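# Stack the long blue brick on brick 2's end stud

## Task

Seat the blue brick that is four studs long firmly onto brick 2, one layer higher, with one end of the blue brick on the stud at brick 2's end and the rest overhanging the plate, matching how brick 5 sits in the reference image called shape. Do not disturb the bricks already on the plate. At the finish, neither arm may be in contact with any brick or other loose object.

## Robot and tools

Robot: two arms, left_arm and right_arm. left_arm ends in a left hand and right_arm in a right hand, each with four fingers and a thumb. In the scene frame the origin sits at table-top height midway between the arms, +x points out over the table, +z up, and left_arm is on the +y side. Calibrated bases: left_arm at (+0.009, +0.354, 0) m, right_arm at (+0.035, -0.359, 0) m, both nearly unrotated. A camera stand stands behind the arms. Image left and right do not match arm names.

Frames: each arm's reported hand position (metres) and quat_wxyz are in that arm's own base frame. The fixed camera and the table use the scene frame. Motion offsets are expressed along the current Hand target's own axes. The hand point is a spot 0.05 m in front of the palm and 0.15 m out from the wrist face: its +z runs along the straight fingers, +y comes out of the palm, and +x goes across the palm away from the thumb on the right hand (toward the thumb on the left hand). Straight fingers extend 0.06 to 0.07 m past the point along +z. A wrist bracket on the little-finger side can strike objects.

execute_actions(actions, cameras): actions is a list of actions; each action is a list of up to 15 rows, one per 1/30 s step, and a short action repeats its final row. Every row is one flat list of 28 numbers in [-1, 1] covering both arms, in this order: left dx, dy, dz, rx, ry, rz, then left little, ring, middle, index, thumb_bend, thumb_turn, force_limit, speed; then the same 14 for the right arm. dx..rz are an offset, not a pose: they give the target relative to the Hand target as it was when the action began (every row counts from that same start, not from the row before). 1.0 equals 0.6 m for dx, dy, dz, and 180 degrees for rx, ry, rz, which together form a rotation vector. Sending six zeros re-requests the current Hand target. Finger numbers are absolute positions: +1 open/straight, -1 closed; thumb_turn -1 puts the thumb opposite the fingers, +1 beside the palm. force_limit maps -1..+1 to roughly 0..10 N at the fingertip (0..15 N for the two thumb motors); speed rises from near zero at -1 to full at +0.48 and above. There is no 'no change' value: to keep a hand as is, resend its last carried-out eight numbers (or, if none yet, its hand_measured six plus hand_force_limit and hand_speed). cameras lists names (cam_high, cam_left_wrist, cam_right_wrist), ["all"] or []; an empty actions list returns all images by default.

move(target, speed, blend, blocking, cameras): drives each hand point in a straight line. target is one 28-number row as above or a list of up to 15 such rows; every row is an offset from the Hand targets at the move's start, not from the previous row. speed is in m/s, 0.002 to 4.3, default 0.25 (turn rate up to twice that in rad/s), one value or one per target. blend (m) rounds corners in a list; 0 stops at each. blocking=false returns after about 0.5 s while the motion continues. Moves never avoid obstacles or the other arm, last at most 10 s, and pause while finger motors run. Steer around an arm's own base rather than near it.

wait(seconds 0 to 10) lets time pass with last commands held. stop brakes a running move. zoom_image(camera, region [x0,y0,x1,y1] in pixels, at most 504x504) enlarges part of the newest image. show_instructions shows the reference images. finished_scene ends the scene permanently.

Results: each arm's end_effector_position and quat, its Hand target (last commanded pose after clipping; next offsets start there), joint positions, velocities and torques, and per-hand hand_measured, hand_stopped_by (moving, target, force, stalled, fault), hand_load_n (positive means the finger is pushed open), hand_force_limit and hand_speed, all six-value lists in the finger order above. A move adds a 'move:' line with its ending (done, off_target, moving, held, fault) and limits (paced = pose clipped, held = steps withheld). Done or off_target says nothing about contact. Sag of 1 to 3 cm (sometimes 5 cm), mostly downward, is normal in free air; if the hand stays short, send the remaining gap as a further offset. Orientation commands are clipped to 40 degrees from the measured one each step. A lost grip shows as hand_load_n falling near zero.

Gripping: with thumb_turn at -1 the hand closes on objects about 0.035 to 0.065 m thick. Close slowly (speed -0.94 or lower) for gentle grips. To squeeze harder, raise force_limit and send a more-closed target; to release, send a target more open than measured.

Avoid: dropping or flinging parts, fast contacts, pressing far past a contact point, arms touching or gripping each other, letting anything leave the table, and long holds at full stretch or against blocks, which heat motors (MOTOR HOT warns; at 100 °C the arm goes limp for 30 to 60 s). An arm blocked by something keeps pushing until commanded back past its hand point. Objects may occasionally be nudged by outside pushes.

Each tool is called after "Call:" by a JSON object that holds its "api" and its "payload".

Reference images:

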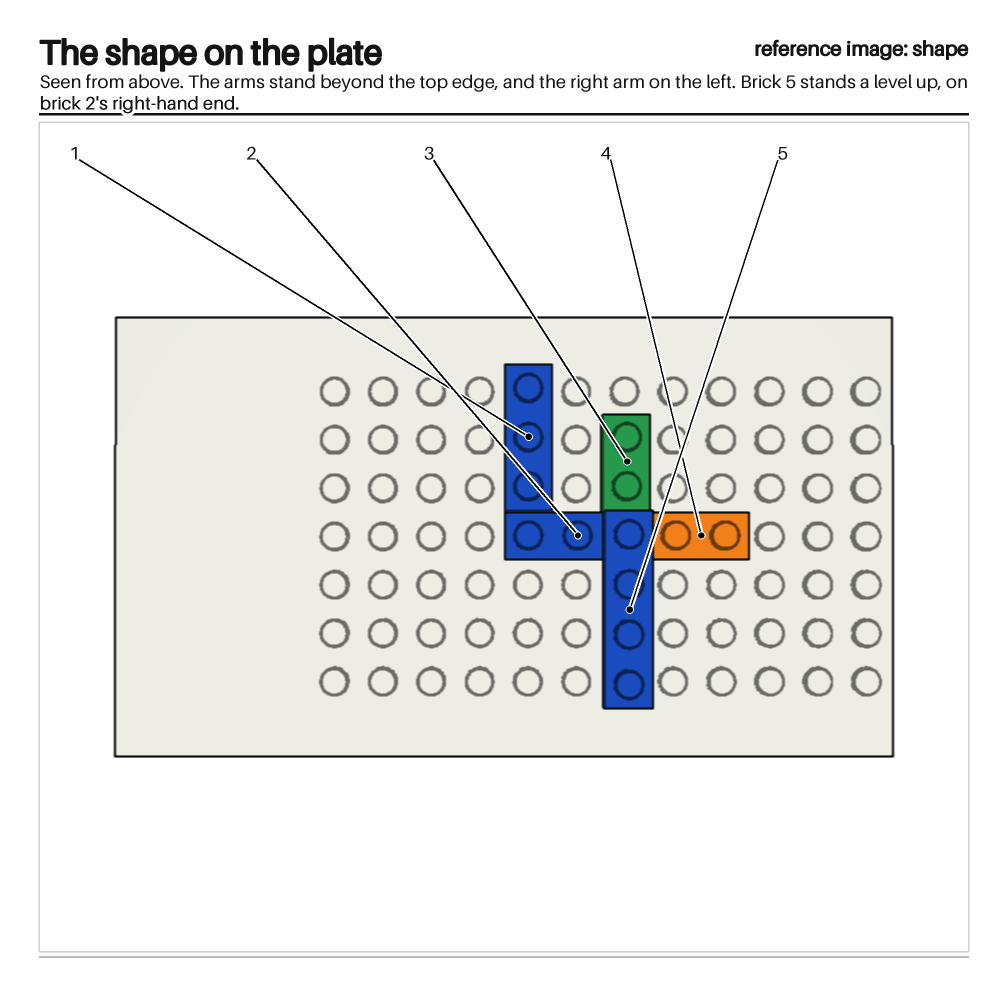

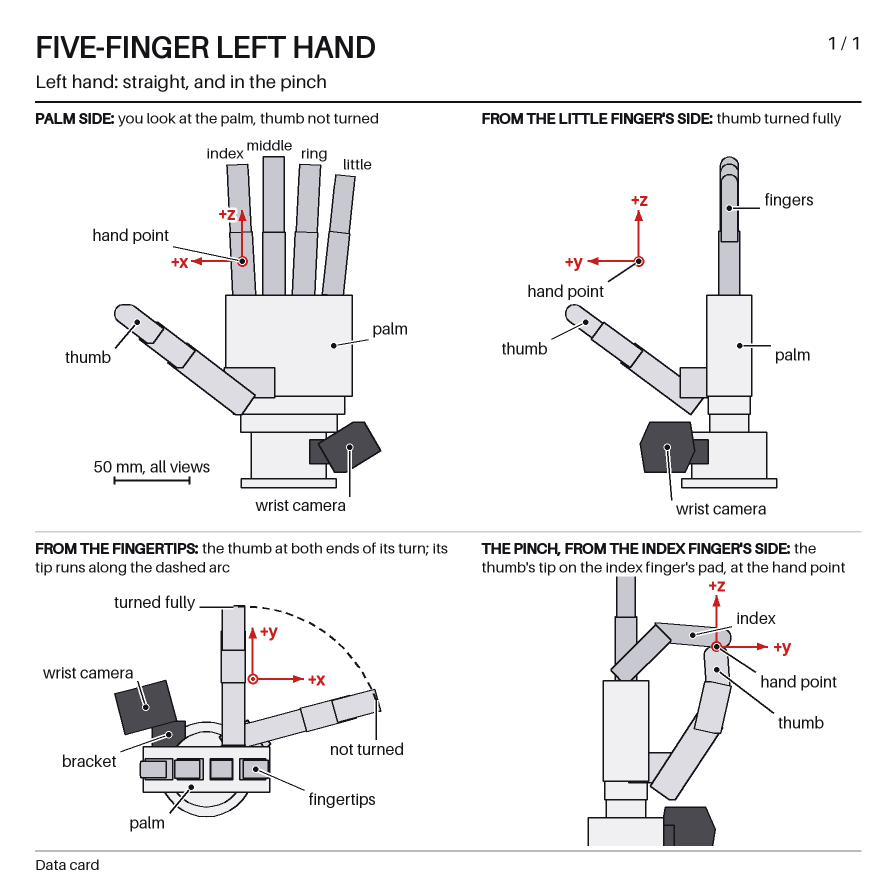

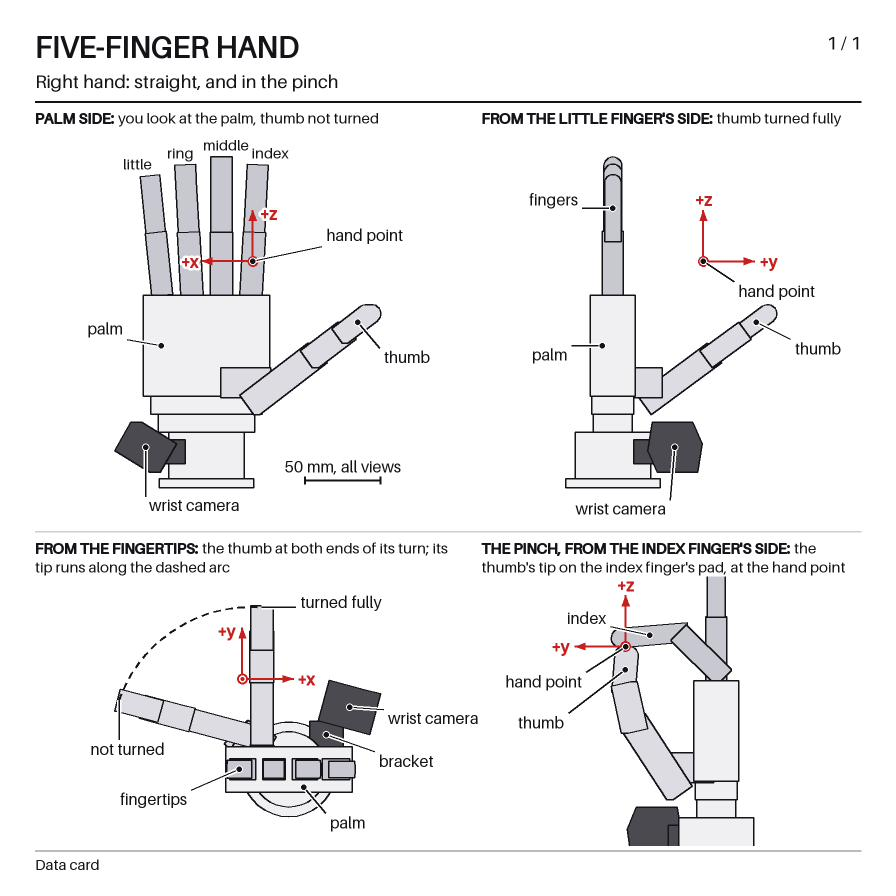

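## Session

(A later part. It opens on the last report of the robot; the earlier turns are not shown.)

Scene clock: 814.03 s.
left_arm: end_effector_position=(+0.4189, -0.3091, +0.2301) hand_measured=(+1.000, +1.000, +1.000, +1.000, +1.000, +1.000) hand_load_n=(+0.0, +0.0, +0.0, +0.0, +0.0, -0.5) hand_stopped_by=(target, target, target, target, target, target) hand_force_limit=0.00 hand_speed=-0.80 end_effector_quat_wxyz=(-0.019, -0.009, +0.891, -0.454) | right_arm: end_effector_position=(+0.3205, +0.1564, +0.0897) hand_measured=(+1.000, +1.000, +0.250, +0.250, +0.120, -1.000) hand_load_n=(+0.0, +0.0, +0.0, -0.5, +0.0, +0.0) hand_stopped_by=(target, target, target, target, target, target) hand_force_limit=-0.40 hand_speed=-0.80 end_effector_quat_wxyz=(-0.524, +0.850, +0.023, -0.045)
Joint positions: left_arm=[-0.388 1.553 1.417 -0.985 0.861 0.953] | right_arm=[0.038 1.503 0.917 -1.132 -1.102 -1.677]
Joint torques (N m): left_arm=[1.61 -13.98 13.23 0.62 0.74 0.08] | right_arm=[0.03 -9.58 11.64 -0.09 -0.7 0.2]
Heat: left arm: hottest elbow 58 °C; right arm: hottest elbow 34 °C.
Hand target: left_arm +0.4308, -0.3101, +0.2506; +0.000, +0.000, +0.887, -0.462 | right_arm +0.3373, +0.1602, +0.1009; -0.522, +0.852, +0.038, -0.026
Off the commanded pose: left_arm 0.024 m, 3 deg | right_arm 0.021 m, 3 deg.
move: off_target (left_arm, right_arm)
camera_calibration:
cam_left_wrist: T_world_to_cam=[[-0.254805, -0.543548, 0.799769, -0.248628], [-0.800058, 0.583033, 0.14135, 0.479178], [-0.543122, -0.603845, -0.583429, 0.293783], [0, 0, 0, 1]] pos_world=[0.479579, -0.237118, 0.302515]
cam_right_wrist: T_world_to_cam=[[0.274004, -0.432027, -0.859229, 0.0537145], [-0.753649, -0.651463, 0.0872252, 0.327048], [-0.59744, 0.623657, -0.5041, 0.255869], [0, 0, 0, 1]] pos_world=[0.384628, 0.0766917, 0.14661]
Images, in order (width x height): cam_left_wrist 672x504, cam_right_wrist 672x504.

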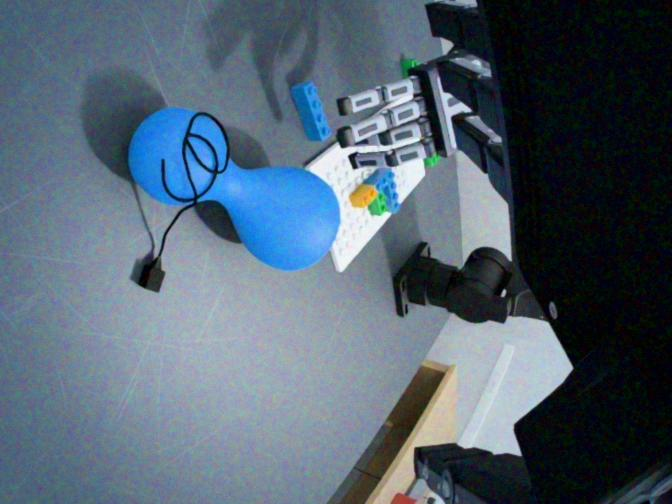

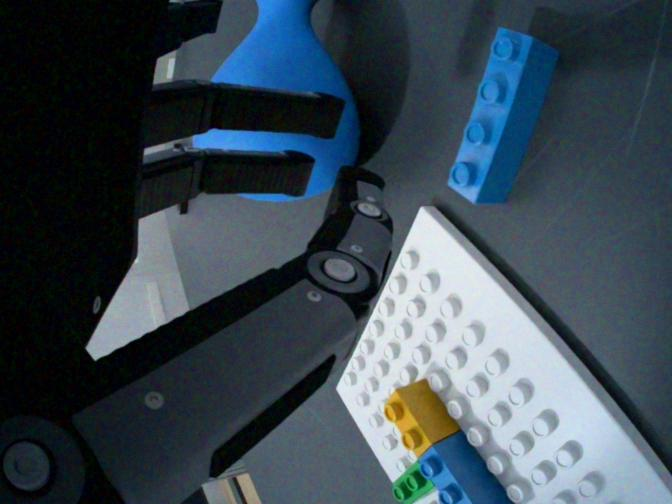

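Call:
{"api": "zoom_image", "payload": {"camera": "cam_right_wrist", "region": [430, 10, 590, 220]}}

Call:
{"api": "zoom_image", "payload": {"camera": "cam_right_wrist", "region": [330, 200, 490, 410]}}

Call:
{"api": "zoom_image", "payload": {"camera": "cam_right_wrist", "region": [370, 330, 572, 504]}}

Scaled by 2.400 from the camera's 672x504 image, which has a finer 960x720 frame.

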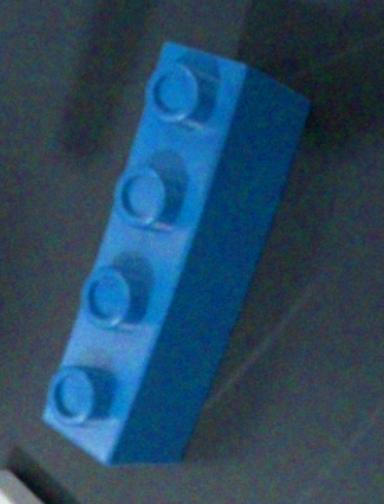

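Scaled by 2.400 from the camera's 672x504 image, which has a finer 960x720 frame.

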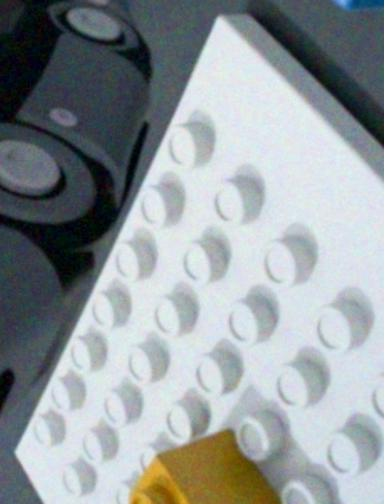

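Scaled by 2.495 from the camera's 672x504 image, which has a finer 960x720 frame.

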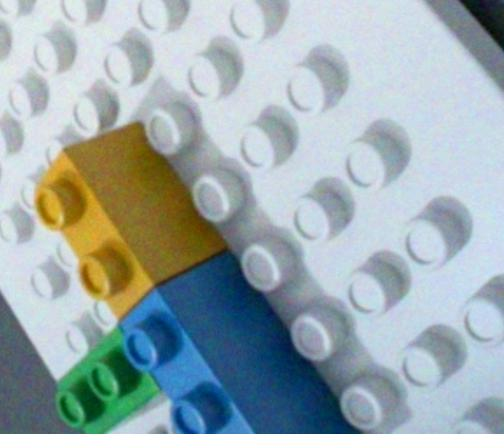

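Call:
{"api": "move", "payload": {"target": [0,0,0,0,0,0,1,1,1,1,1,1,0,-0.8,0.0068,0.064,0.0465,-0.0002,0.0127,0.0034,1,1,0.2,0.2,0.25,-1,-0.4,-0.8], "speed": 0.08, "cameras": ["cam_right_wrist","cam_left_wrist"]}}

Call:
{"api": "zoom_image", "payload": {"camera": "cam_right_wrist", "region": [300, 0, 540, 240]}}

Scene clock: 869.17 s.
left_arm: end_effector_position=(+0.4189, -0.3091, +0.2301) hand_measured=(+1.000, +1.000, +1.000, +1.000, +1.000, +1.000) hand_load_n=(+0.0, +0.0, +0.0, +0.0, +0.0, -0.5) hand_stopped_by=(target, target, target, target, target, target) hand_force_limit=0.00 hand_speed=-0.80 end_effector_quat_wxyz=(-0.019, -0.009, +0.891, -0.454) | right_arm: end_effector_position=(+0.3441, +0.1645, +0.0612) hand_measured=(+1.000, +1.000, +0.200, +0.200, +0.250, -1.000) hand_load_n=(+0.0, +0.0, +0.0, +0.0, +0.0, +0.0) hand_stopped_by=(target, target, target, target, target, target) hand_force_limit=-0.40 hand_speed=-0.80 end_effector_quat_wxyz=(-0.524, +0.852, +0.025, -0.003)
Joint positions: left_arm=[-0.388 1.553 1.417 -0.985 0.861 0.953] | right_arm=[0.054 1.532 0.871 -0.873 -1.102 -1.552]
Joint torques (N m): left_arm=[1.9 -13.8 13.23 0.57 0.74 0.06] | right_arm=[0.15 -8.29 7.36 0.34 -0.74 0.2]
Heat: left arm: hottest elbow 59 °C; right arm: hottest elbow 38 °C.
Hand target: left_arm +0.4308, -0.3101, +0.2506; +0.000, +0.000, +0.887, -0.462 | right_arm +0.3404, +0.1679, +0.0540; -0.522, +0.853, +0.023, -0.012
Off the commanded pose: left_arm 0.024 m, 3 deg | right_arm 0.009 m, 1 deg.
move: off_target (left_arm)
camera_calibration:
cam_left_wrist: T_world_to_cam=[[-0.254805, -0.543548, 0.799769, -0.248628], [-0.800058, 0.583033, 0.14135, 0.479178], [-0.543122, -0.603845, -0.583429, 0.293783], [0, 0, 0, 1]] pos_world=[0.479579, -0.237118, 0.302515]
cam_right_wrist: T_world_to_cam=[[0.317698, -0.443787, -0.837926, 0.0118678], [-0.783562, -0.620512, 0.031553, 0.36126], [-0.533946, 0.646543, -0.544871, 0.227481], [0, 0, 0, 1]] pos_world=[0.400762, 0.0823563, 0.122493]
Images, in order (width x height): cam_left_wrist 672x504, cam_right_wrist 672x504.

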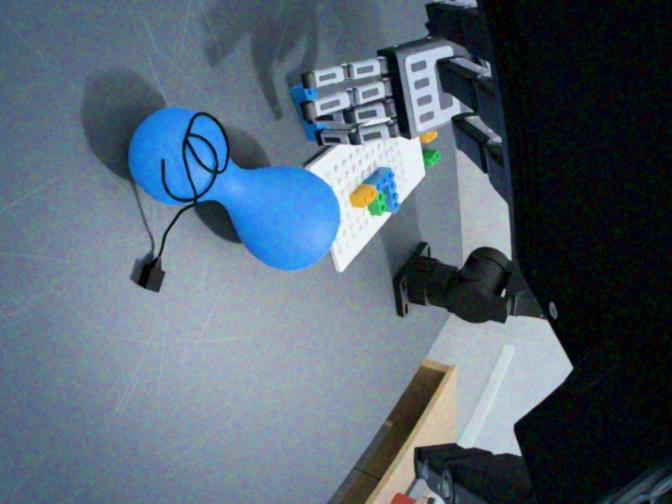

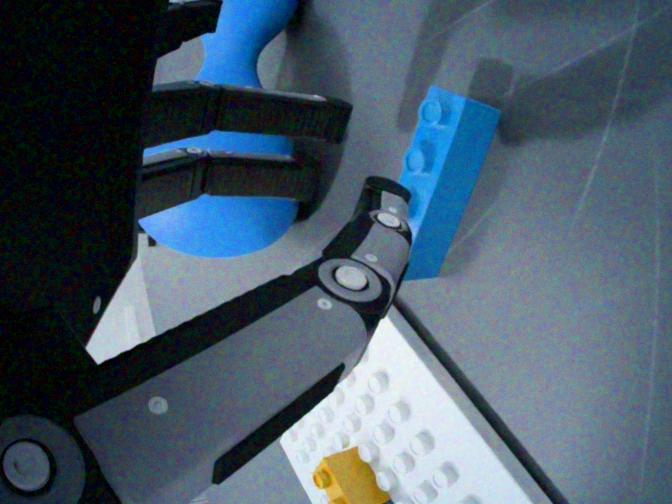

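Scaled by 2.100 from the camera's 672x504 image, which has a finer 960x720 frame.

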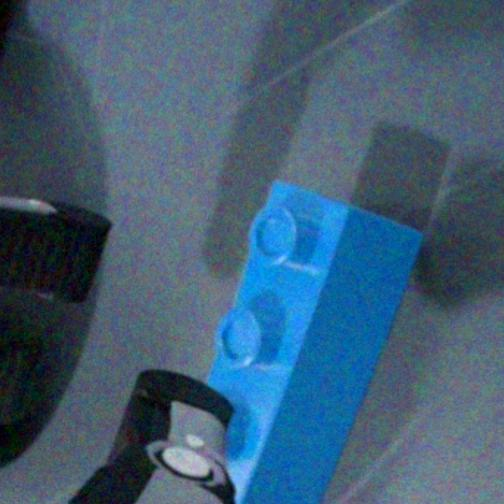

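Call:
{"api": "move", "payload": {"target": [0,0,0,0,0,0,1,1,1,1,1,1,0,-0.8,-0.0172,0.0075,0.0072,0,0,0,1,1,0.2,0.2,0.25,-1,-0.4,-0.8], "speed": 0.08, "cameras": ["cam_right_wrist"]}}

Call:
{"api": "zoom_image", "payload": {"camera": "cam_right_wrist", "region": [300, 0, 540, 240]}}

Scene clock: 885.87 s.
left_arm: end_effector_position=(+0.4189, -0.3091, +0.2301) hand_measured=(+1.000, +1.000, +1.000, +1.000, +1.000, +1.000) hand_load_n=(+0.0, +0.0, +0.0, +0.0, +0.0, -0.5) hand_stopped_by=(target, target, target, target, target, target) hand_force_limit=0.00 hand_speed=-0.80 end_effector_quat_wxyz=(-0.019, -0.009, +0.891, -0.454) | right_arm: end_effector_position=(+0.3332, +0.1661, +0.0507) hand_measured=(+1.000, +1.000, +0.200, +0.200, +0.250, -1.000) hand_load_n=(+0.0, +0.0, +0.0, +0.0, +0.0, +0.0) hand_stopped_by=(target, target, target, target, target, target) hand_force_limit=-0.40 hand_speed=-0.80 end_effector_quat_wxyz=(-0.524, +0.852, +0.021, -0.009)
Joint positions: left_arm=[-0.388 1.553 1.417 -0.985 0.861 0.953] | right_arm=[0.059 1.532 0.834 -0.839 -1.102 -1.541]
Joint torques (N m): left_arm=[1.55 -13.8 13.26 0.62 0.75 0.06] | right_arm=[-0.09 -9.11 7.1 0.32 -0.74 0.19]
Heat: left arm: hottest elbow 59 °C; right arm: hottest elbow 37 °C.
Hand target: left_arm +0.4308, -0.3101, +0.2506; +0.000, +0.000, +0.887, -0.462 | right_arm +0.3300, +0.1692, +0.0480; -0.522, +0.853, +0.023, -0.012
Off the commanded pose: left_arm 0.024 m, 3 deg | right_arm 0.005 m, 0 deg.
move: off_target (left_arm)
camera_calibration:
cam_right_wrist: T_world_to_cam=[[0.307107, -0.444058, -0.841723, 0.0109485], [-0.782822, -0.620833, 0.0419085, 0.353203], [-0.541179, 0.646049, -0.538281, 0.21699], [0, 0, 0, 1]] pos_world=[0.390564, 0.0839557, 0.111215]
Images, in order (width x height): cam_right_wrist 672x504.

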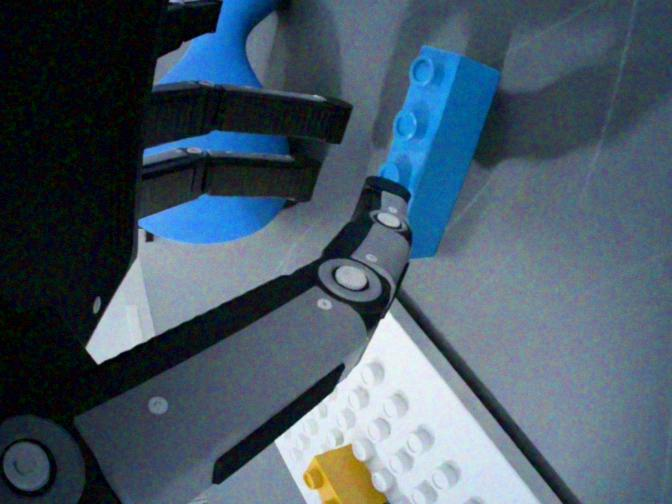

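Scaled by 2.100 from the camera's 672x504 image, which has a finer 960x720 frame.

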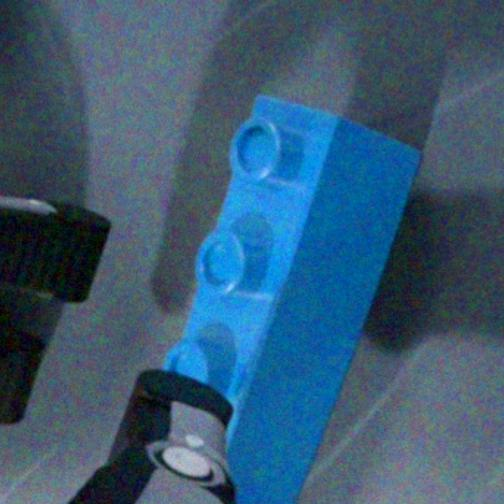

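Call:
{"api": "move", "payload": {"target": [0,0,0,0,0,0,1,1,1,1,1,1,0,-0.8,0,0.0275,0.0141,0,0,0,1,1,0.2,0.2,0.25,-1,-0.4,-0.8], "speed": 0.06, "cameras": ["cam_right_wrist"]}}

Call:
{"api": "zoom_image", "payload": {"camera": "cam_right_wrist", "region": [300, 0, 540, 240]}}

Scene clock: 899.50 s.
left_arm: end_effector_position=(+0.4189, -0.3091, +0.2301) hand_measured=(+1.000, +1.000, +1.000, +1.000, +1.000, +1.000) hand_load_n=(+0.0, +0.0, +0.0, +0.0, +0.0, +0.0) hand_stopped_by=(target, target, target, target, target, target) hand_force_limit=0.00 hand_speed=-0.80 end_effector_quat_wxyz=(-0.019, -0.009, +0.891, -0.454) | right_arm: end_effector_position=(+0.3344, +0.1662, +0.0375) hand_measured=(+1.000, +1.000, +0.200, +0.200, +0.250, -1.000) hand_load_n=(+0.0, +0.0, +0.0, +0.0, +0.0, +0.0) hand_stopped_by=(target, target, target, target, target, target) hand_force_limit=-0.40 hand_speed=-0.80 end_effector_quat_wxyz=(-0.524, +0.851, +0.025, -0.002)
Joint positions: left_arm=[-0.388 1.553 1.417 -0.985 0.861 0.953] | right_arm=[0.059 1.553 0.815 -0.782 -1.102 -1.54]
Joint torques (N m): left_arm=[1.55 -13.92 13.24 0.64 0.74 0.05] | right_arm=[0.09 -7.59 6.95 0.49 -0.73 0.2]
Heat: left arm: hottest elbow 59 °C; right arm: hottest elbow 37 °C.
Hand target: left_arm +0.4308, -0.3101, +0.2506; +0.000, +0.000, +0.887, -0.462 | right_arm +0.3301, +0.1693, +0.0295; -0.522, +0.853, +0.023, -0.012
Off the commanded pose: left_arm 0.024 m, 3 deg | right_arm 0.010 m, 1 deg.
move: off_target (left_arm)
camera_calibration:
cam_right_wrist: T_world_to_cam=[[0.319807, -0.443443, -0.837306, -0.0049704], [-0.783594, -0.620579, 0.0293712, 0.355474], [-0.532639, 0.646714, -0.545945, 0.20788], [0, 0, 0, 1]] pos_world=[0.390861, 0.0839562, 0.0988888]
Images, in order (width x height): cam_right_wrist 672x504.

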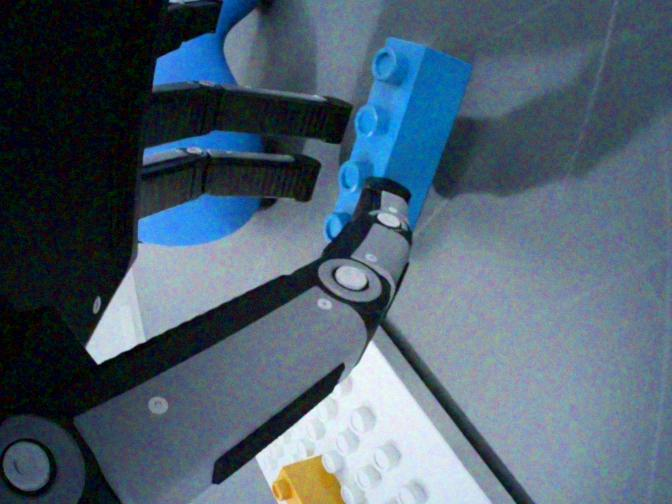

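Scaled by 2.100 from the camera's 672x504 image, which has a finer 960x720 frame.

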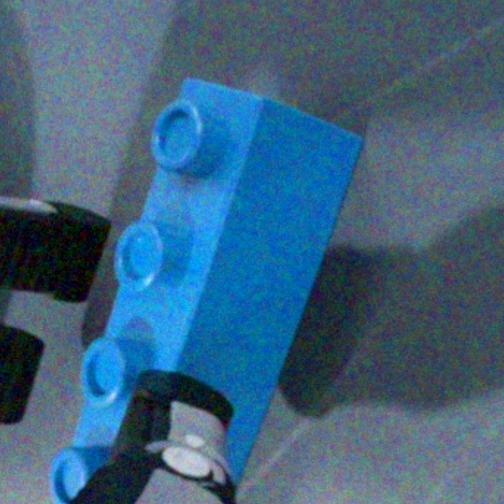

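Call:
{"api": "move", "payload": {"target": [0,0,0,0,0,0,1,1,1,1,1,1,0,-0.8,0,0.0097,0.0049,0.0004,-0.0033,0.0064,1,1,0.2,0.2,0.25,-1,-0.4,-0.8], "speed": 0.06, "cameras": ["cam_right_wrist"]}}

Call:
{"api": "zoom_image", "payload": {"camera": "cam_right_wrist", "region": [300, 0, 540, 240]}}

Scene clock: 907.30 s.
left_arm: end_effector_position=(+0.4189, -0.3091, +0.2301) hand_measured=(+1.000, +1.000, +1.000, +1.000, +1.000, +1.000) hand_load_n=(+0.0, +0.0, +0.0, +0.0, +0.0, +0.0) hand_stopped_by=(target, target, target, target, target, target) hand_force_limit=0.00 hand_speed=-0.80 end_effector_quat_wxyz=(-0.019, -0.009, +0.891, -0.454) | right_arm: end_effector_position=(+0.3321, +0.1661, +0.0297) hand_measured=(+1.000, +1.000, +0.200, +0.200, +0.250, -1.000) hand_load_n=(+0.0, +0.0, -0.5, +0.0, +0.0, +0.0) hand_stopped_by=(target, target, target, target, target, target) hand_force_limit=-0.40 hand_speed=-0.80 end_effector_quat_wxyz=(-0.524, +0.852, +0.019, -0.013)
Joint positions: left_arm=[-0.388 1.553 1.417 -0.985 0.861 0.953] | right_arm=[0.059 1.577 0.815 -0.782 -1.102 -1.54]
Joint torques (N m): left_arm=[1.67 -13.92 13.2 0.61 0.74 0.07] | right_arm=[0.03 -8 7.43 0.16 -0.78 0.17]
Heat: left arm: hottest elbow 59 °C; right arm: hottest elbow 36 °C.
Hand target: left_arm +0.4308, -0.3101, +0.2506; +0.000, +0.000, +0.887, -0.462 | right_arm +0.3301, +0.1692, +0.0230; -0.522, +0.852, +0.017, -0.022
Off the commanded pose: left_arm 0.024 m, 3 deg | right_arm 0.008 m, 1 deg.
move: off_target (left_arm)
camera_calibration:
cam_right_wrist: T_world_to_cam=[[0.299274, -0.44435, -0.844386, -0.00363298], [-0.782638, -0.620533, 0.0491612, 0.352887], [-0.545814, 0.646136, -0.533474, 0.20647], [0, 0, 0, 1]] pos_world=[0.389964, 0.0839563, 0.0897302]
Images, in order (width x height): cam_right_wrist 672x504.

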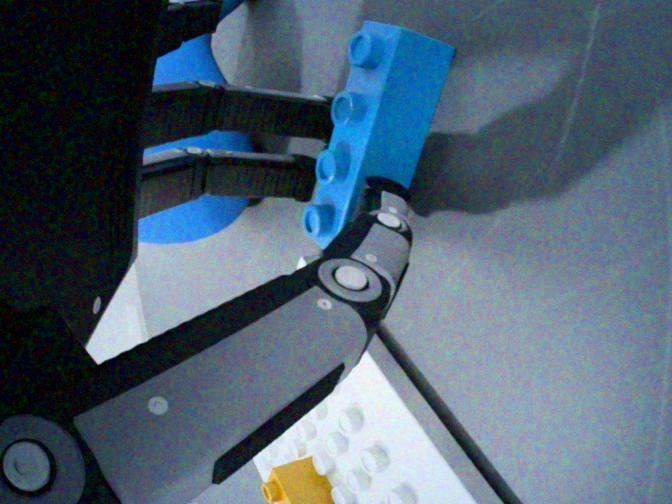

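Scaled by 2.100 from the camera's 672x504 image, which has a finer 960x720 frame.

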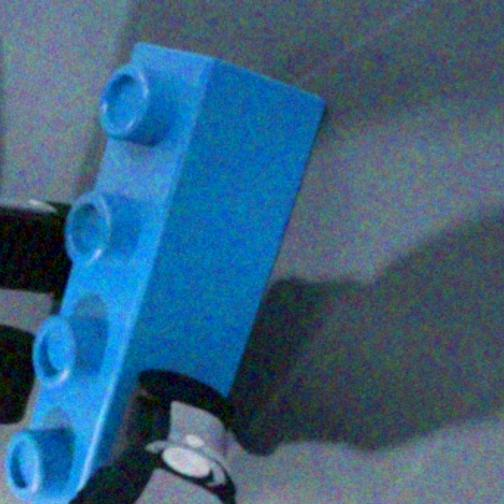

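Call:
{"api": "move", "payload": {"target": [0,0,0,0,0,0,1,1,1,1,1,1,0,-0.8,0,-0.006,-0.003,0,0,0,1,1,0.2,0.2,0.25,-1,-0.4,-0.8], "speed": 0.06, "cameras": []}}

Scene clock: 913.30 s.
left_arm: end_effector_position=(+0.4189, -0.3091, +0.2301) hand_measured=(+1.000, +1.000, +1.000, +1.000, +1.000, +1.000) hand_load_n=(+0.0, +0.0, +0.0, +0.0, +0.0, -0.5) hand_stopped_by=(target, target, target, target, target, target) hand_force_limit=0.00 hand_speed=-0.80 end_effector_quat_wxyz=(-0.019, -0.009, +0.891, -0.454) | right_arm: end_effector_position=(+0.3321, +0.1661, +0.0297) hand_measured=(+1.000, +1.000, +0.200, +0.200, +0.250, -1.000) hand_load_n=(+0.0, +0.0, -0.5, +0.0, +0.0, +0.0) hand_stopped_by=(target, target, target, target, target, target) hand_force_limit=-0.40 hand_speed=-0.80 end_effector_quat_wxyz=(-0.524, +0.852, +0.019, -0.013)
Joint positions: left_arm=[-0.388 1.553 1.417 -0.985 0.861 0.953] | right_arm=[0.059 1.577 0.815 -0.782 -1.102 -1.54]
Joint torques (N m): left_arm=[1.61 -13.8 13.26 0.61 0.75 0.06] | right_arm=[-0.03 -8.59 7.8 -0.28 -0.78 0.18]
Heat: left arm: hottest elbow 59 °C; right arm: hottest elbow 36 °C.
Hand target: left_arm +0.4308, -0.3101, +0.2506; +0.000, +0.000, +0.887, -0.462 | right_arm +0.3302, +0.1693, +0.0270; -0.522, +0.852, +0.017, -0.022
Off the commanded pose: left_arm 0.024 m, 3 deg | right_arm 0.005 m, 1 deg.
move: off_target (left_arm)
No camera images: "cameras" was empty.

Call:
{"api": "move", "payload": {"target": [0,0,0,0,0,0,1,1,1,1,1,1,0,-0.8,0,-0.006,-0.003,0,0,0,1,1,0.2,0.2,0.25,-1,-0.4,-0.8], "speed": 0.06, "cameras": ["cam_right_wrist"]}}

Scene clock: 918.37 s.
left_arm: end_effector_position=(+0.4189, -0.3091, +0.2301) hand_measured=(+1.000, +1.000, +1.000, +1.000, +1.000, +1.000) hand_load_n=(+0.0, +0.0, +0.0, +0.0, -0.5, +0.0) hand_stopped_by=(target, target, target, target, target, target) hand_force_limit=0.00 hand_speed=-0.80 end_effector_quat_wxyz=(-0.019, -0.009, +0.891, -0.454) | right_arm: end_effector_position=(+0.3317, +0.1661, +0.0297) hand_measured=(+1.000, +1.000, +0.200, +0.200, +0.250, -1.000) hand_load_n=(+0.0, +0.0, +0.0, +0.0, +0.0, +0.0) hand_stopped_by=(target, target, target, target, target, target) hand_force_limit=-0.40 hand_speed=-0.80 end_effector_quat_wxyz=(-0.524, +0.852, +0.018, -0.013)
Joint positions: left_arm=[-0.388 1.553 1.417 -0.985 0.861 0.953] | right_arm=[0.059 1.577 0.815 -0.784 -1.102 -1.539]
Joint torques (N m): left_arm=[1.49 -13.86 13.26 0.58 0.75 0.06] | right_arm=[-0.26 -9.41 8.06 -0.73 -0.79 0.2]
Heat: left arm: hottest elbow 59 °C; right arm: hottest elbow 36 °C.
Hand target: left_arm +0.4308, -0.3101, +0.2506; +0.000, +0.000, +0.887, -0.462 | right_arm +0.3303, +0.1693, +0.0310; -0.522, +0.852, +0.017, -0.022
Off the commanded pose: left_arm 0.024 m, 3 deg | right_arm 0.004 m, 1 deg.
move: off_target (left_arm)
camera_calibration:
cam_right_wrist: T_world_to_cam=[[0.297231, -0.444544, -0.845006, -0.00267208], [-0.782764, -0.62023, 0.050955, 0.352515], [-0.546749, 0.646294, -0.532324, 0.206555], [0, 0, 0, 1]] pos_world=[0.389664, 0.083957, 0.089734]
Images, in order (width x height): cam_right_wrist 672x504.

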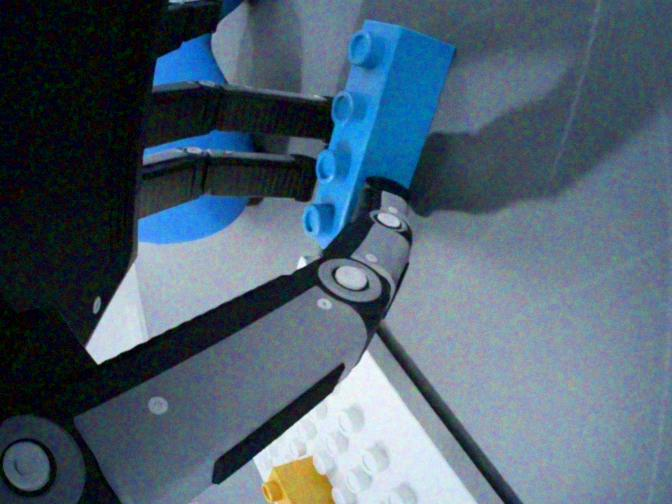

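Call:
{"api": "move", "payload": {"target": [0,0,0,0,0,0,1,1,1,1,1,1,0,-0.8,0,-0.005,-0.0025,0,0,0,1,1,0.2,0.2,0.25,-1,-0.4,-0.8], "speed": 0.06, "cameras": ["cam_right_wrist"]}}

Scene clock: 928.07 s.
left_arm: end_effector_position=(+0.4189, -0.3091, +0.2301) hand_measured=(+1.000, +1.000, +1.000, +1.000, +1.000, +1.000) hand_load_n=(+0.0, +0.0, +0.0, +0.0, +0.0, -0.5) hand_stopped_by=(target, target, target, target, target, target) hand_force_limit=0.00 hand_speed=-0.80 end_effector_quat_wxyz=(-0.019, -0.009, +0.891, -0.454) | right_arm: end_effector_position=(+0.3293, +0.1659, +0.0301) hand_measured=(+1.000, +1.000, +0.200, +0.200, +0.250, -1.000) hand_load_n=(+0.0, +0.0, +0.0, +0.0, +0.0, +0.0) hand_stopped_by=(target, target, target, target, target, target) hand_force_limit=-0.40 hand_speed=-0.80 end_effector_quat_wxyz=(-0.523, +0.852, +0.015, -0.018)
Joint positions: left_arm=[-0.388 1.553 1.417 -0.985 0.861 0.953] | right_arm=[0.059 1.577 0.815 -0.795 -1.102 -1.539]
Joint torques (N m): left_arm=[1.55 -14.04 13.2 0.58 0.74 0.07] | right_arm=[0.09 -9.52 8.31 -0.68 -0.79 0.19]
Heat: left arm: hottest elbow 59 °C; right arm: hottest elbow 36 °C.
Hand target: left_arm +0.4308, -0.3101, +0.2506; +0.000, +0.000, +0.887, -0.462 | right_arm +0.3304, +0.1693, +0.0344; -0.522, +0.852, +0.017, -0.022
Off the commanded pose: left_arm 0.024 m, 3 deg | right_arm 0.006 m, 0 deg.
move: off_target (left_arm)
camera_calibration:
cam_right_wrist: T_world_to_cam=[[0.2879, -0.445115, -0.847931, 0.00148081], [-0.782174, -0.620167, 0.0599788, 0.350096], [-0.552556, 0.645961, -0.526703, 0.207319], [0, 0, 0, 1]] pos_world=[0.387965, 0.0838571, 0.0894529]
Images, in order (width x height): cam_right_wrist 672x504.

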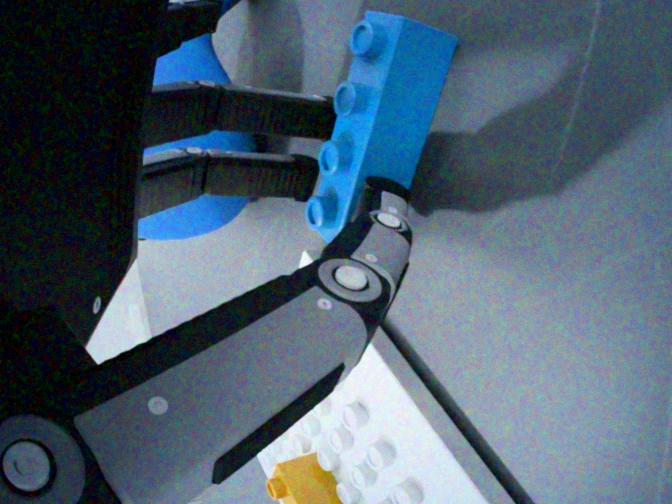

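Call:
{"api": "move", "payload": {"target": [0,0,0,0,0,0,1,1,1,1,1,1,0,-0.8,0.004,-0.005,-0.0025,0,0.001,-0.003,1,1,0.2,0.2,0.25,-1,-0.4,-0.8], "speed": 0.06, "cameras": ["cam_right_wrist"]}}

Scene clock: 937.90 s.
left_arm: end_effector_position=(+0.4189, -0.3091, +0.2301) hand_measured=(+1.000, +1.000, +1.000, +1.000, +1.000, +1.000) hand_load_n=(+0.0, +0.0, +0.0, +0.0, +0.0, -0.5) hand_stopped_by=(target, target, target, target, target, target) hand_force_limit=0.00 hand_speed=-0.80 end_effector_quat_wxyz=(-0.019, -0.009, +0.891, -0.454) | right_arm: end_effector_position=(+0.3281, +0.1659, +0.0305) hand_measured=(+1.000, +1.000, +0.200, +0.200, +0.250, -1.000) hand_load_n=(+0.0, +0.0, +0.0, +0.0, +0.0, +0.0) hand_stopped_by=(target, target, target, target, target, target) hand_force_limit=-0.40 hand_speed=-0.80 end_effector_quat_wxyz=(-0.523, +0.852, +0.014, -0.020)
Joint positions: left_arm=[-0.388 1.553 1.417 -0.985 0.861 0.953] | right_arm=[0.059 1.577 0.815 -0.801 -1.102 -1.539]
Joint torques (N m): left_arm=[1.85 -13.92 13.19 0.61 0.74 0.07] | right_arm=[-0.15 -9.88 8.77 -0.62 -0.78 0.17]
Heat: left arm: hottest elbow 59 °C; right arm: hottest elbow 36 °C.
Hand target: left_arm +0.4308, -0.3101, +0.2506; +0.000, +0.000, +0.887, -0.462 | right_arm +0.3328, +0.1695, +0.0378; -0.522, +0.852, +0.020, -0.018
Off the commanded pose: left_arm 0.024 m, 3 deg | right_arm 0.009 m, 1 deg.
move: off_target (left_arm)
camera_calibration:
cam_right_wrist: T_world_to_cam=[[0.283385, -0.445327, -0.849339, 0.00367905], [-0.781787, -0.620217, 0.0643473, 0.348788], [-0.55543, 0.645767, -0.52391, 0.207823], [0, 0, 0, 1]] pos_world=[0.387066, 0.083757, 0.089562]
Images, in order (width x height): cam_right_wrist 672x504.

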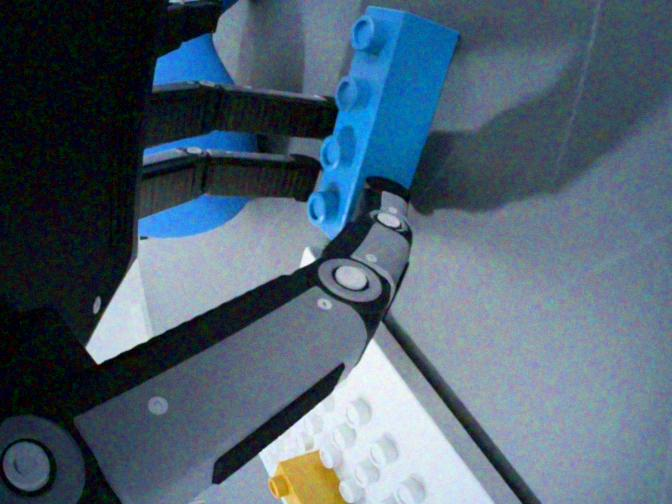

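Call:
{"api": "move", "payload": {"target": [[0,0,0,0,0,0,1,1,1,1,1,1,0,-0.8,-0.0002,-0.0323,-0.0163,0,-0.001,0.003,1,1,0.2,0.2,0.25,-1,-0.4,-0.8],[0,0,0,0,0,0,1,1,1,1,1,1,0,-0.8,-0.002,0.0185,0.009,0,-0.001,0.003,1,1,0.2,0.2,0.25,-1,-0.4,-0.8]], "speed": 0.06, "cameras": ["cam_right_wrist"]}}

Call:
{"api": "zoom_image", "payload": {"camera": "cam_right_wrist", "region": [290, 0, 500, 250]}}

Scene clock: 950.27 s.
left_arm: end_effector_position=(+0.4189, -0.3091, +0.2301) hand_measured=(+1.000, +1.000, +1.000, +1.000, +1.000, +1.000) hand_load_n=(+0.0, -0.5, +0.0, +0.0, +0.0, -0.5) hand_stopped_by=(target, target, target, target, target, target) hand_force_limit=0.00 hand_speed=-0.80 end_effector_quat_wxyz=(-0.019, -0.009, +0.891, -0.454) | right_arm: end_effector_position=(+0.3319, +0.1661, +0.0310) hand_measured=(+1.000, +1.000, +0.200, +0.200, +0.250, -1.000) hand_load_n=(+0.0, +0.0, +0.5, +0.0, +0.0, +0.0) hand_stopped_by=(target, target, target, target, target, target) hand_force_limit=-0.40 hand_speed=-0.80 end_effector_quat_wxyz=(-0.523, +0.852, +0.016, -0.016)
Joint positions: left_arm=[-0.388 1.553 1.417 -0.985 0.861 0.953] | right_arm=[0.059 1.579 0.821 -0.795 -1.102 -1.538]
Joint torques (N m): left_arm=[1.79 -13.86 13.23 0.59 0.74 0.07] | right_arm=[-0.03 -8.35 7.43 0.32 -0.78 0.15]
Heat: left arm: hottest elbow 60 °C; right arm: hottest elbow 36 °C.
Hand target: left_arm +0.4308, -0.3101, +0.2506; +0.000, +0.000, +0.887, -0.462 | right_arm +0.3314, +0.1692, +0.0253; -0.522, +0.852, +0.017, -0.022
Off the commanded pose: left_arm 0.024 m, 3 deg | right_arm 0.006 m, 1 deg.
move: off_target (left_arm)
camera_calibration:
cam_right_wrist: T_world_to_cam=[[0.290665, -0.445064, -0.847013, 0.000595592], [-0.78269, -0.619789, 0.0570769, 0.352402], [-0.550372, 0.646359, -0.528499, 0.208433], [0, 0, 0, 1]] pos_world=[0.390364, 0.0839579, 0.0905468]
Images, in order (width x height): cam_right_wrist 672x504.

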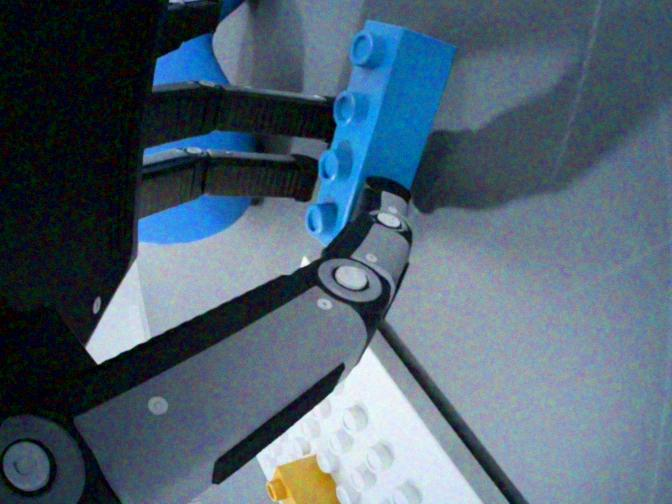

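Scaled by 2.016 from the camera's 672x504 image, which has a finer 960x720 frame.

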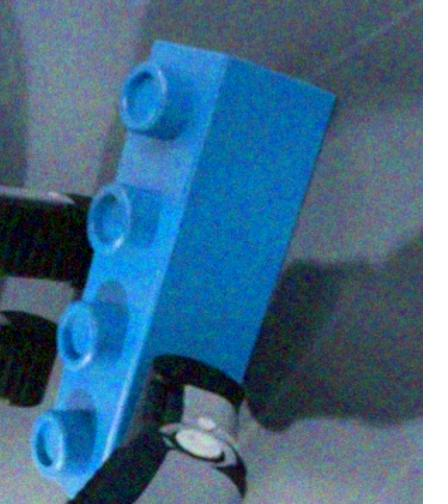

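Call:
{"api": "move", "payload": {"target": [[0,0,0,0,0,0,1,1,1,1,1,1,0,-0.8,0,0,0,0,0,0,1,1,0.2,0.2,0.2,-1,-0.4,-0.8],[0,0,0,0,0,0,1,1,1,1,1,1,0,-0.8,0,0,0,0,0,0,1,1,-0.35,-0.35,0.2,-1,-0.4,-0.85]], "speed": 0.06, "cameras": ["cam_right_wrist"]}}

Call:
{"api": "zoom_image", "payload": {"camera": "cam_right_wrist", "region": [290, 0, 500, 250]}}

Scene clock: 957.37 s.
left_arm: end_effector_position=(+0.4189, -0.3091, +0.2301) hand_measured=(+1.000, +1.000, +1.000, +1.000, +1.000, +1.000) hand_load_n=(+0.0, +0.0, +0.0, +0.0, +0.0, -0.5) hand_stopped_by=(target, target, target, target, target, target) hand_force_limit=0.00 hand_speed=-0.80 end_effector_quat_wxyz=(-0.019, -0.009, +0.891, -0.454) | right_arm: end_effector_position=(+0.3319, +0.1661, +0.0310) hand_measured=(+1.000, +1.000, -0.020, -0.048, +0.200, -1.000) hand_load_n=(+0.0, +0.0, +4.0, +5.5, +2.5, -1.5) hand_stopped_by=(target, target, force, force, target, target) hand_force_limit=-0.40 hand_speed=-0.85 end_effector_quat_wxyz=(-0.523, +0.852, +0.016, -0.016)
Joint positions: left_arm=[-0.388 1.553 1.417 -0.985 0.861 0.953] | right_arm=[0.059 1.579 0.821 -0.795 -1.102 -1.538]
Joint torques (N m): left_arm=[1.73 -13.86 13.2 0.57 0.74 0.07] | right_arm=[-0.09 -7.94 7.41 0.35 -0.79 0.17]
Heat: left arm: hottest elbow 60 °C; right arm: hottest elbow 36 °C.
Hand target: left_arm +0.4308, -0.3101, +0.2506; +0.000, +0.000, +0.887, -0.462 | right_arm +0.3314, +0.1692, +0.0253; -0.522, +0.852, +0.017, -0.022
Off the commanded pose: left_arm 0.024 m, 3 deg | right_arm 0.007 m, 1 deg.
move: off_target (left_arm)
camera_calibration:
cam_right_wrist: T_world_to_cam=[[0.290665, -0.445064, -0.847013, 0.000595592], [-0.78269, -0.619789, 0.0570769, 0.352402], [-0.550372, 0.646359, -0.528499, 0.208433], [0, 0, 0, 1]] pos_world=[0.390364, 0.0839579, 0.0905468]
Images, in order (width x height): cam_right_wrist 672x504.

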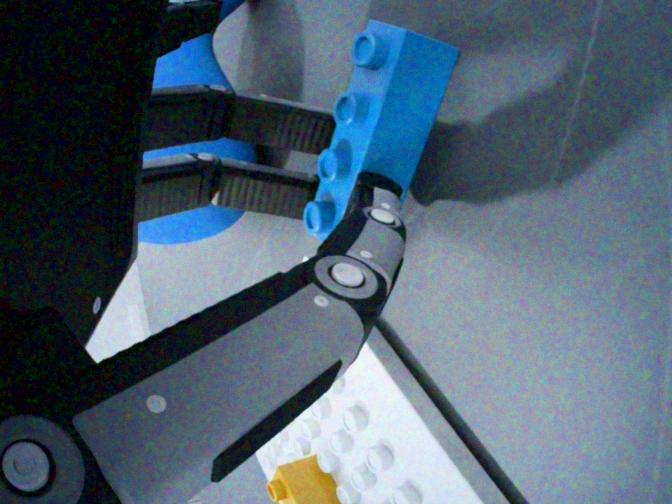

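Scaled by 2.016 from the camera's 672x504 image, which has a finer 960x720 frame.

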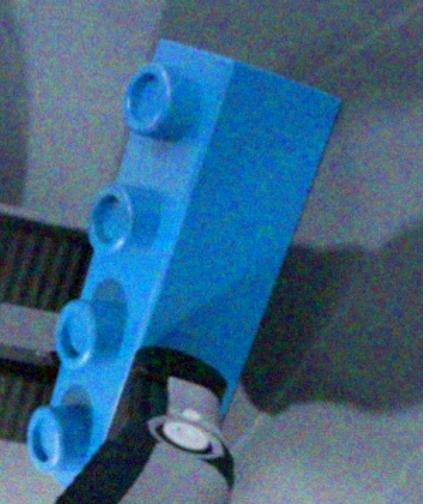

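Call:
{"api": "move", "payload": {"target": [[0,0,0,0,0,0,1,1,1,1,1,1,0,-0.8,-0.0018,-0.0817,-0.0415,0,0,0,1,1,-0.35,-0.35,0.2,-1,-0.4,-0.85],[0,0,0,0,0,0,1,1,1,1,1,1,0,-0.8,-0.1775,-0.0292,-0.147,0,0,0,1,1,-0.35,-0.35,0.2,-1,-0.4,-0.85]], "speed": 0.08, "blend": [0.01,0], "cameras": ["all"]}}

Call:
{"api": "zoom_image", "payload": {"camera": "cam_right_wrist", "region": [290, 0, 550, 310]}}

Call:
{"api": "zoom_image", "payload": {"camera": "cam_left_wrist", "region": [290, 60, 490, 220]}}

Scene clock: 1024.20 s.
left_arm: end_effector_position=(+0.4189, -0.3091, +0.2301) hand_measured=(+1.000, +1.000, +1.000, +1.000, +1.000, +1.000) hand_load_n=(+0.0, +0.0, +0.0, +0.0, +0.5, -0.5) hand_stopped_by=(target, target, target, target, target, target) hand_force_limit=0.00 hand_speed=-0.80 end_effector_quat_wxyz=(-0.019, -0.009, +0.891, -0.454) | right_arm: end_effector_position=(+0.2328, +0.0956, +0.0831) hand_measured=(+1.000, +1.000, -0.020, -0.048, +0.200, -1.000) hand_load_n=(+0.0, +0.0, +4.0, +5.5, +2.5, -1.5) hand_stopped_by=(target, target, force, force, target, target) hand_force_limit=-0.40 hand_speed=-0.85 end_effector_quat_wxyz=(-0.522, +0.852, +0.021, -0.020)
Joint positions: left_arm=[-0.388 1.553 1.417 -0.985 0.861 0.953] | right_arm=[-0.172 1.332 0.709 -1.377 -1.048 -2.044]
Joint torques (N m): left_arm=[1.55 -13.92 13.22 0.58 0.74 0.06] | right_arm=[-1.32 -6.07 7.1 -1.36 -0.61 0.07]
Heat: left arm: hottest elbow 60 °C; right arm: hottest elbow 35 °C.
Hand target: left_arm +0.4308, -0.3101, +0.2506; +0.000, +0.000, +0.887, -0.462 | right_arm +0.2298, +0.0931, +0.0829; -0.522, +0.852, +0.017, -0.022
Off the commanded pose: left_arm 0.024 m, 3 deg | right_arm 0.004 m, 1 deg.
move: off_target (left_arm)
camera_calibration:
cam_left_wrist: T_world_to_cam=[[-0.254805, -0.543548, 0.799769, -0.248628], [-0.800058, 0.583033, 0.14135, 0.479178], [-0.543122, -0.603845, -0.583429, 0.293783], [0, 0, 0, 1]] pos_world=[0.479579, -0.237118, 0.302515]
cam_right_wrist: T_world_to_cam=[[0.296764, -0.44364, -0.845645, 0.0405512], [-0.774633, -0.629699, 0.0585079, 0.227138], [-0.558458, 0.637701, -0.53053, 0.22986], [0, 0, 0, 1]] pos_world=[0.292282, 0.0144373, 0.14295]

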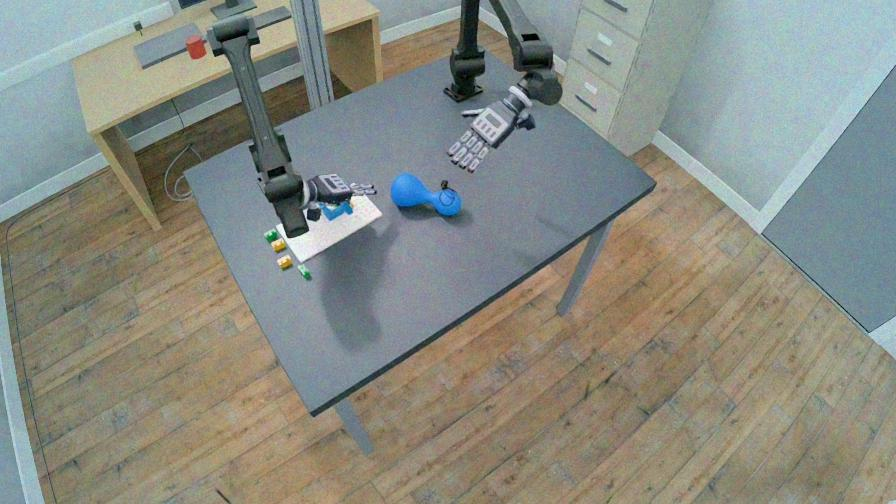

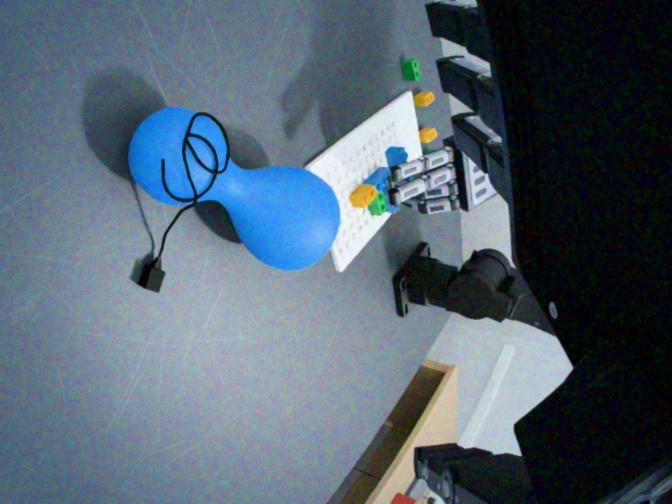

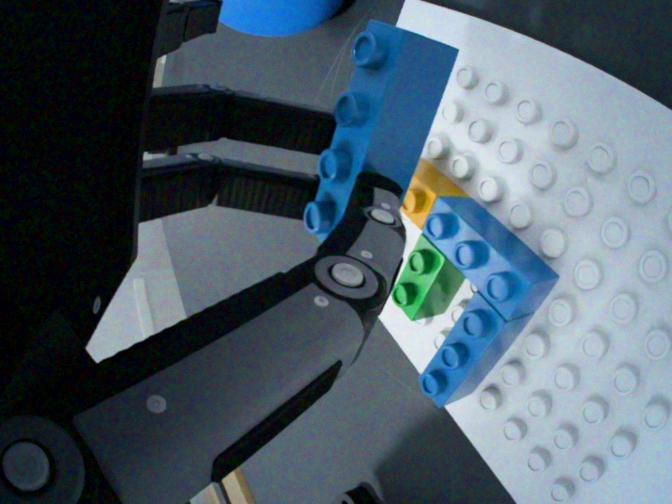

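Scaled by 1.626 from the camera's 672x504 image, which has a finer 960x720 frame.

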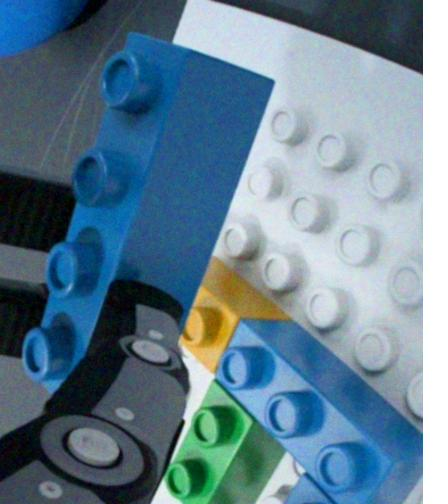

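Scaled by 2.520 from the camera's 672x504 image, which has a finer 960x720 frame.

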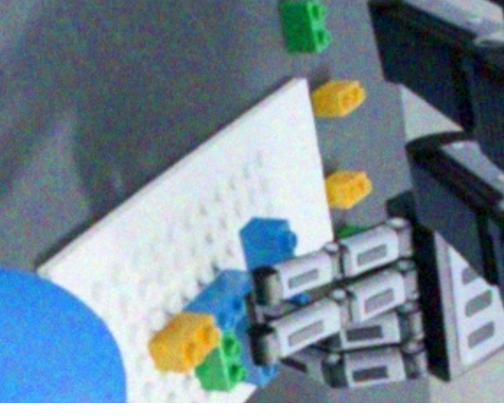

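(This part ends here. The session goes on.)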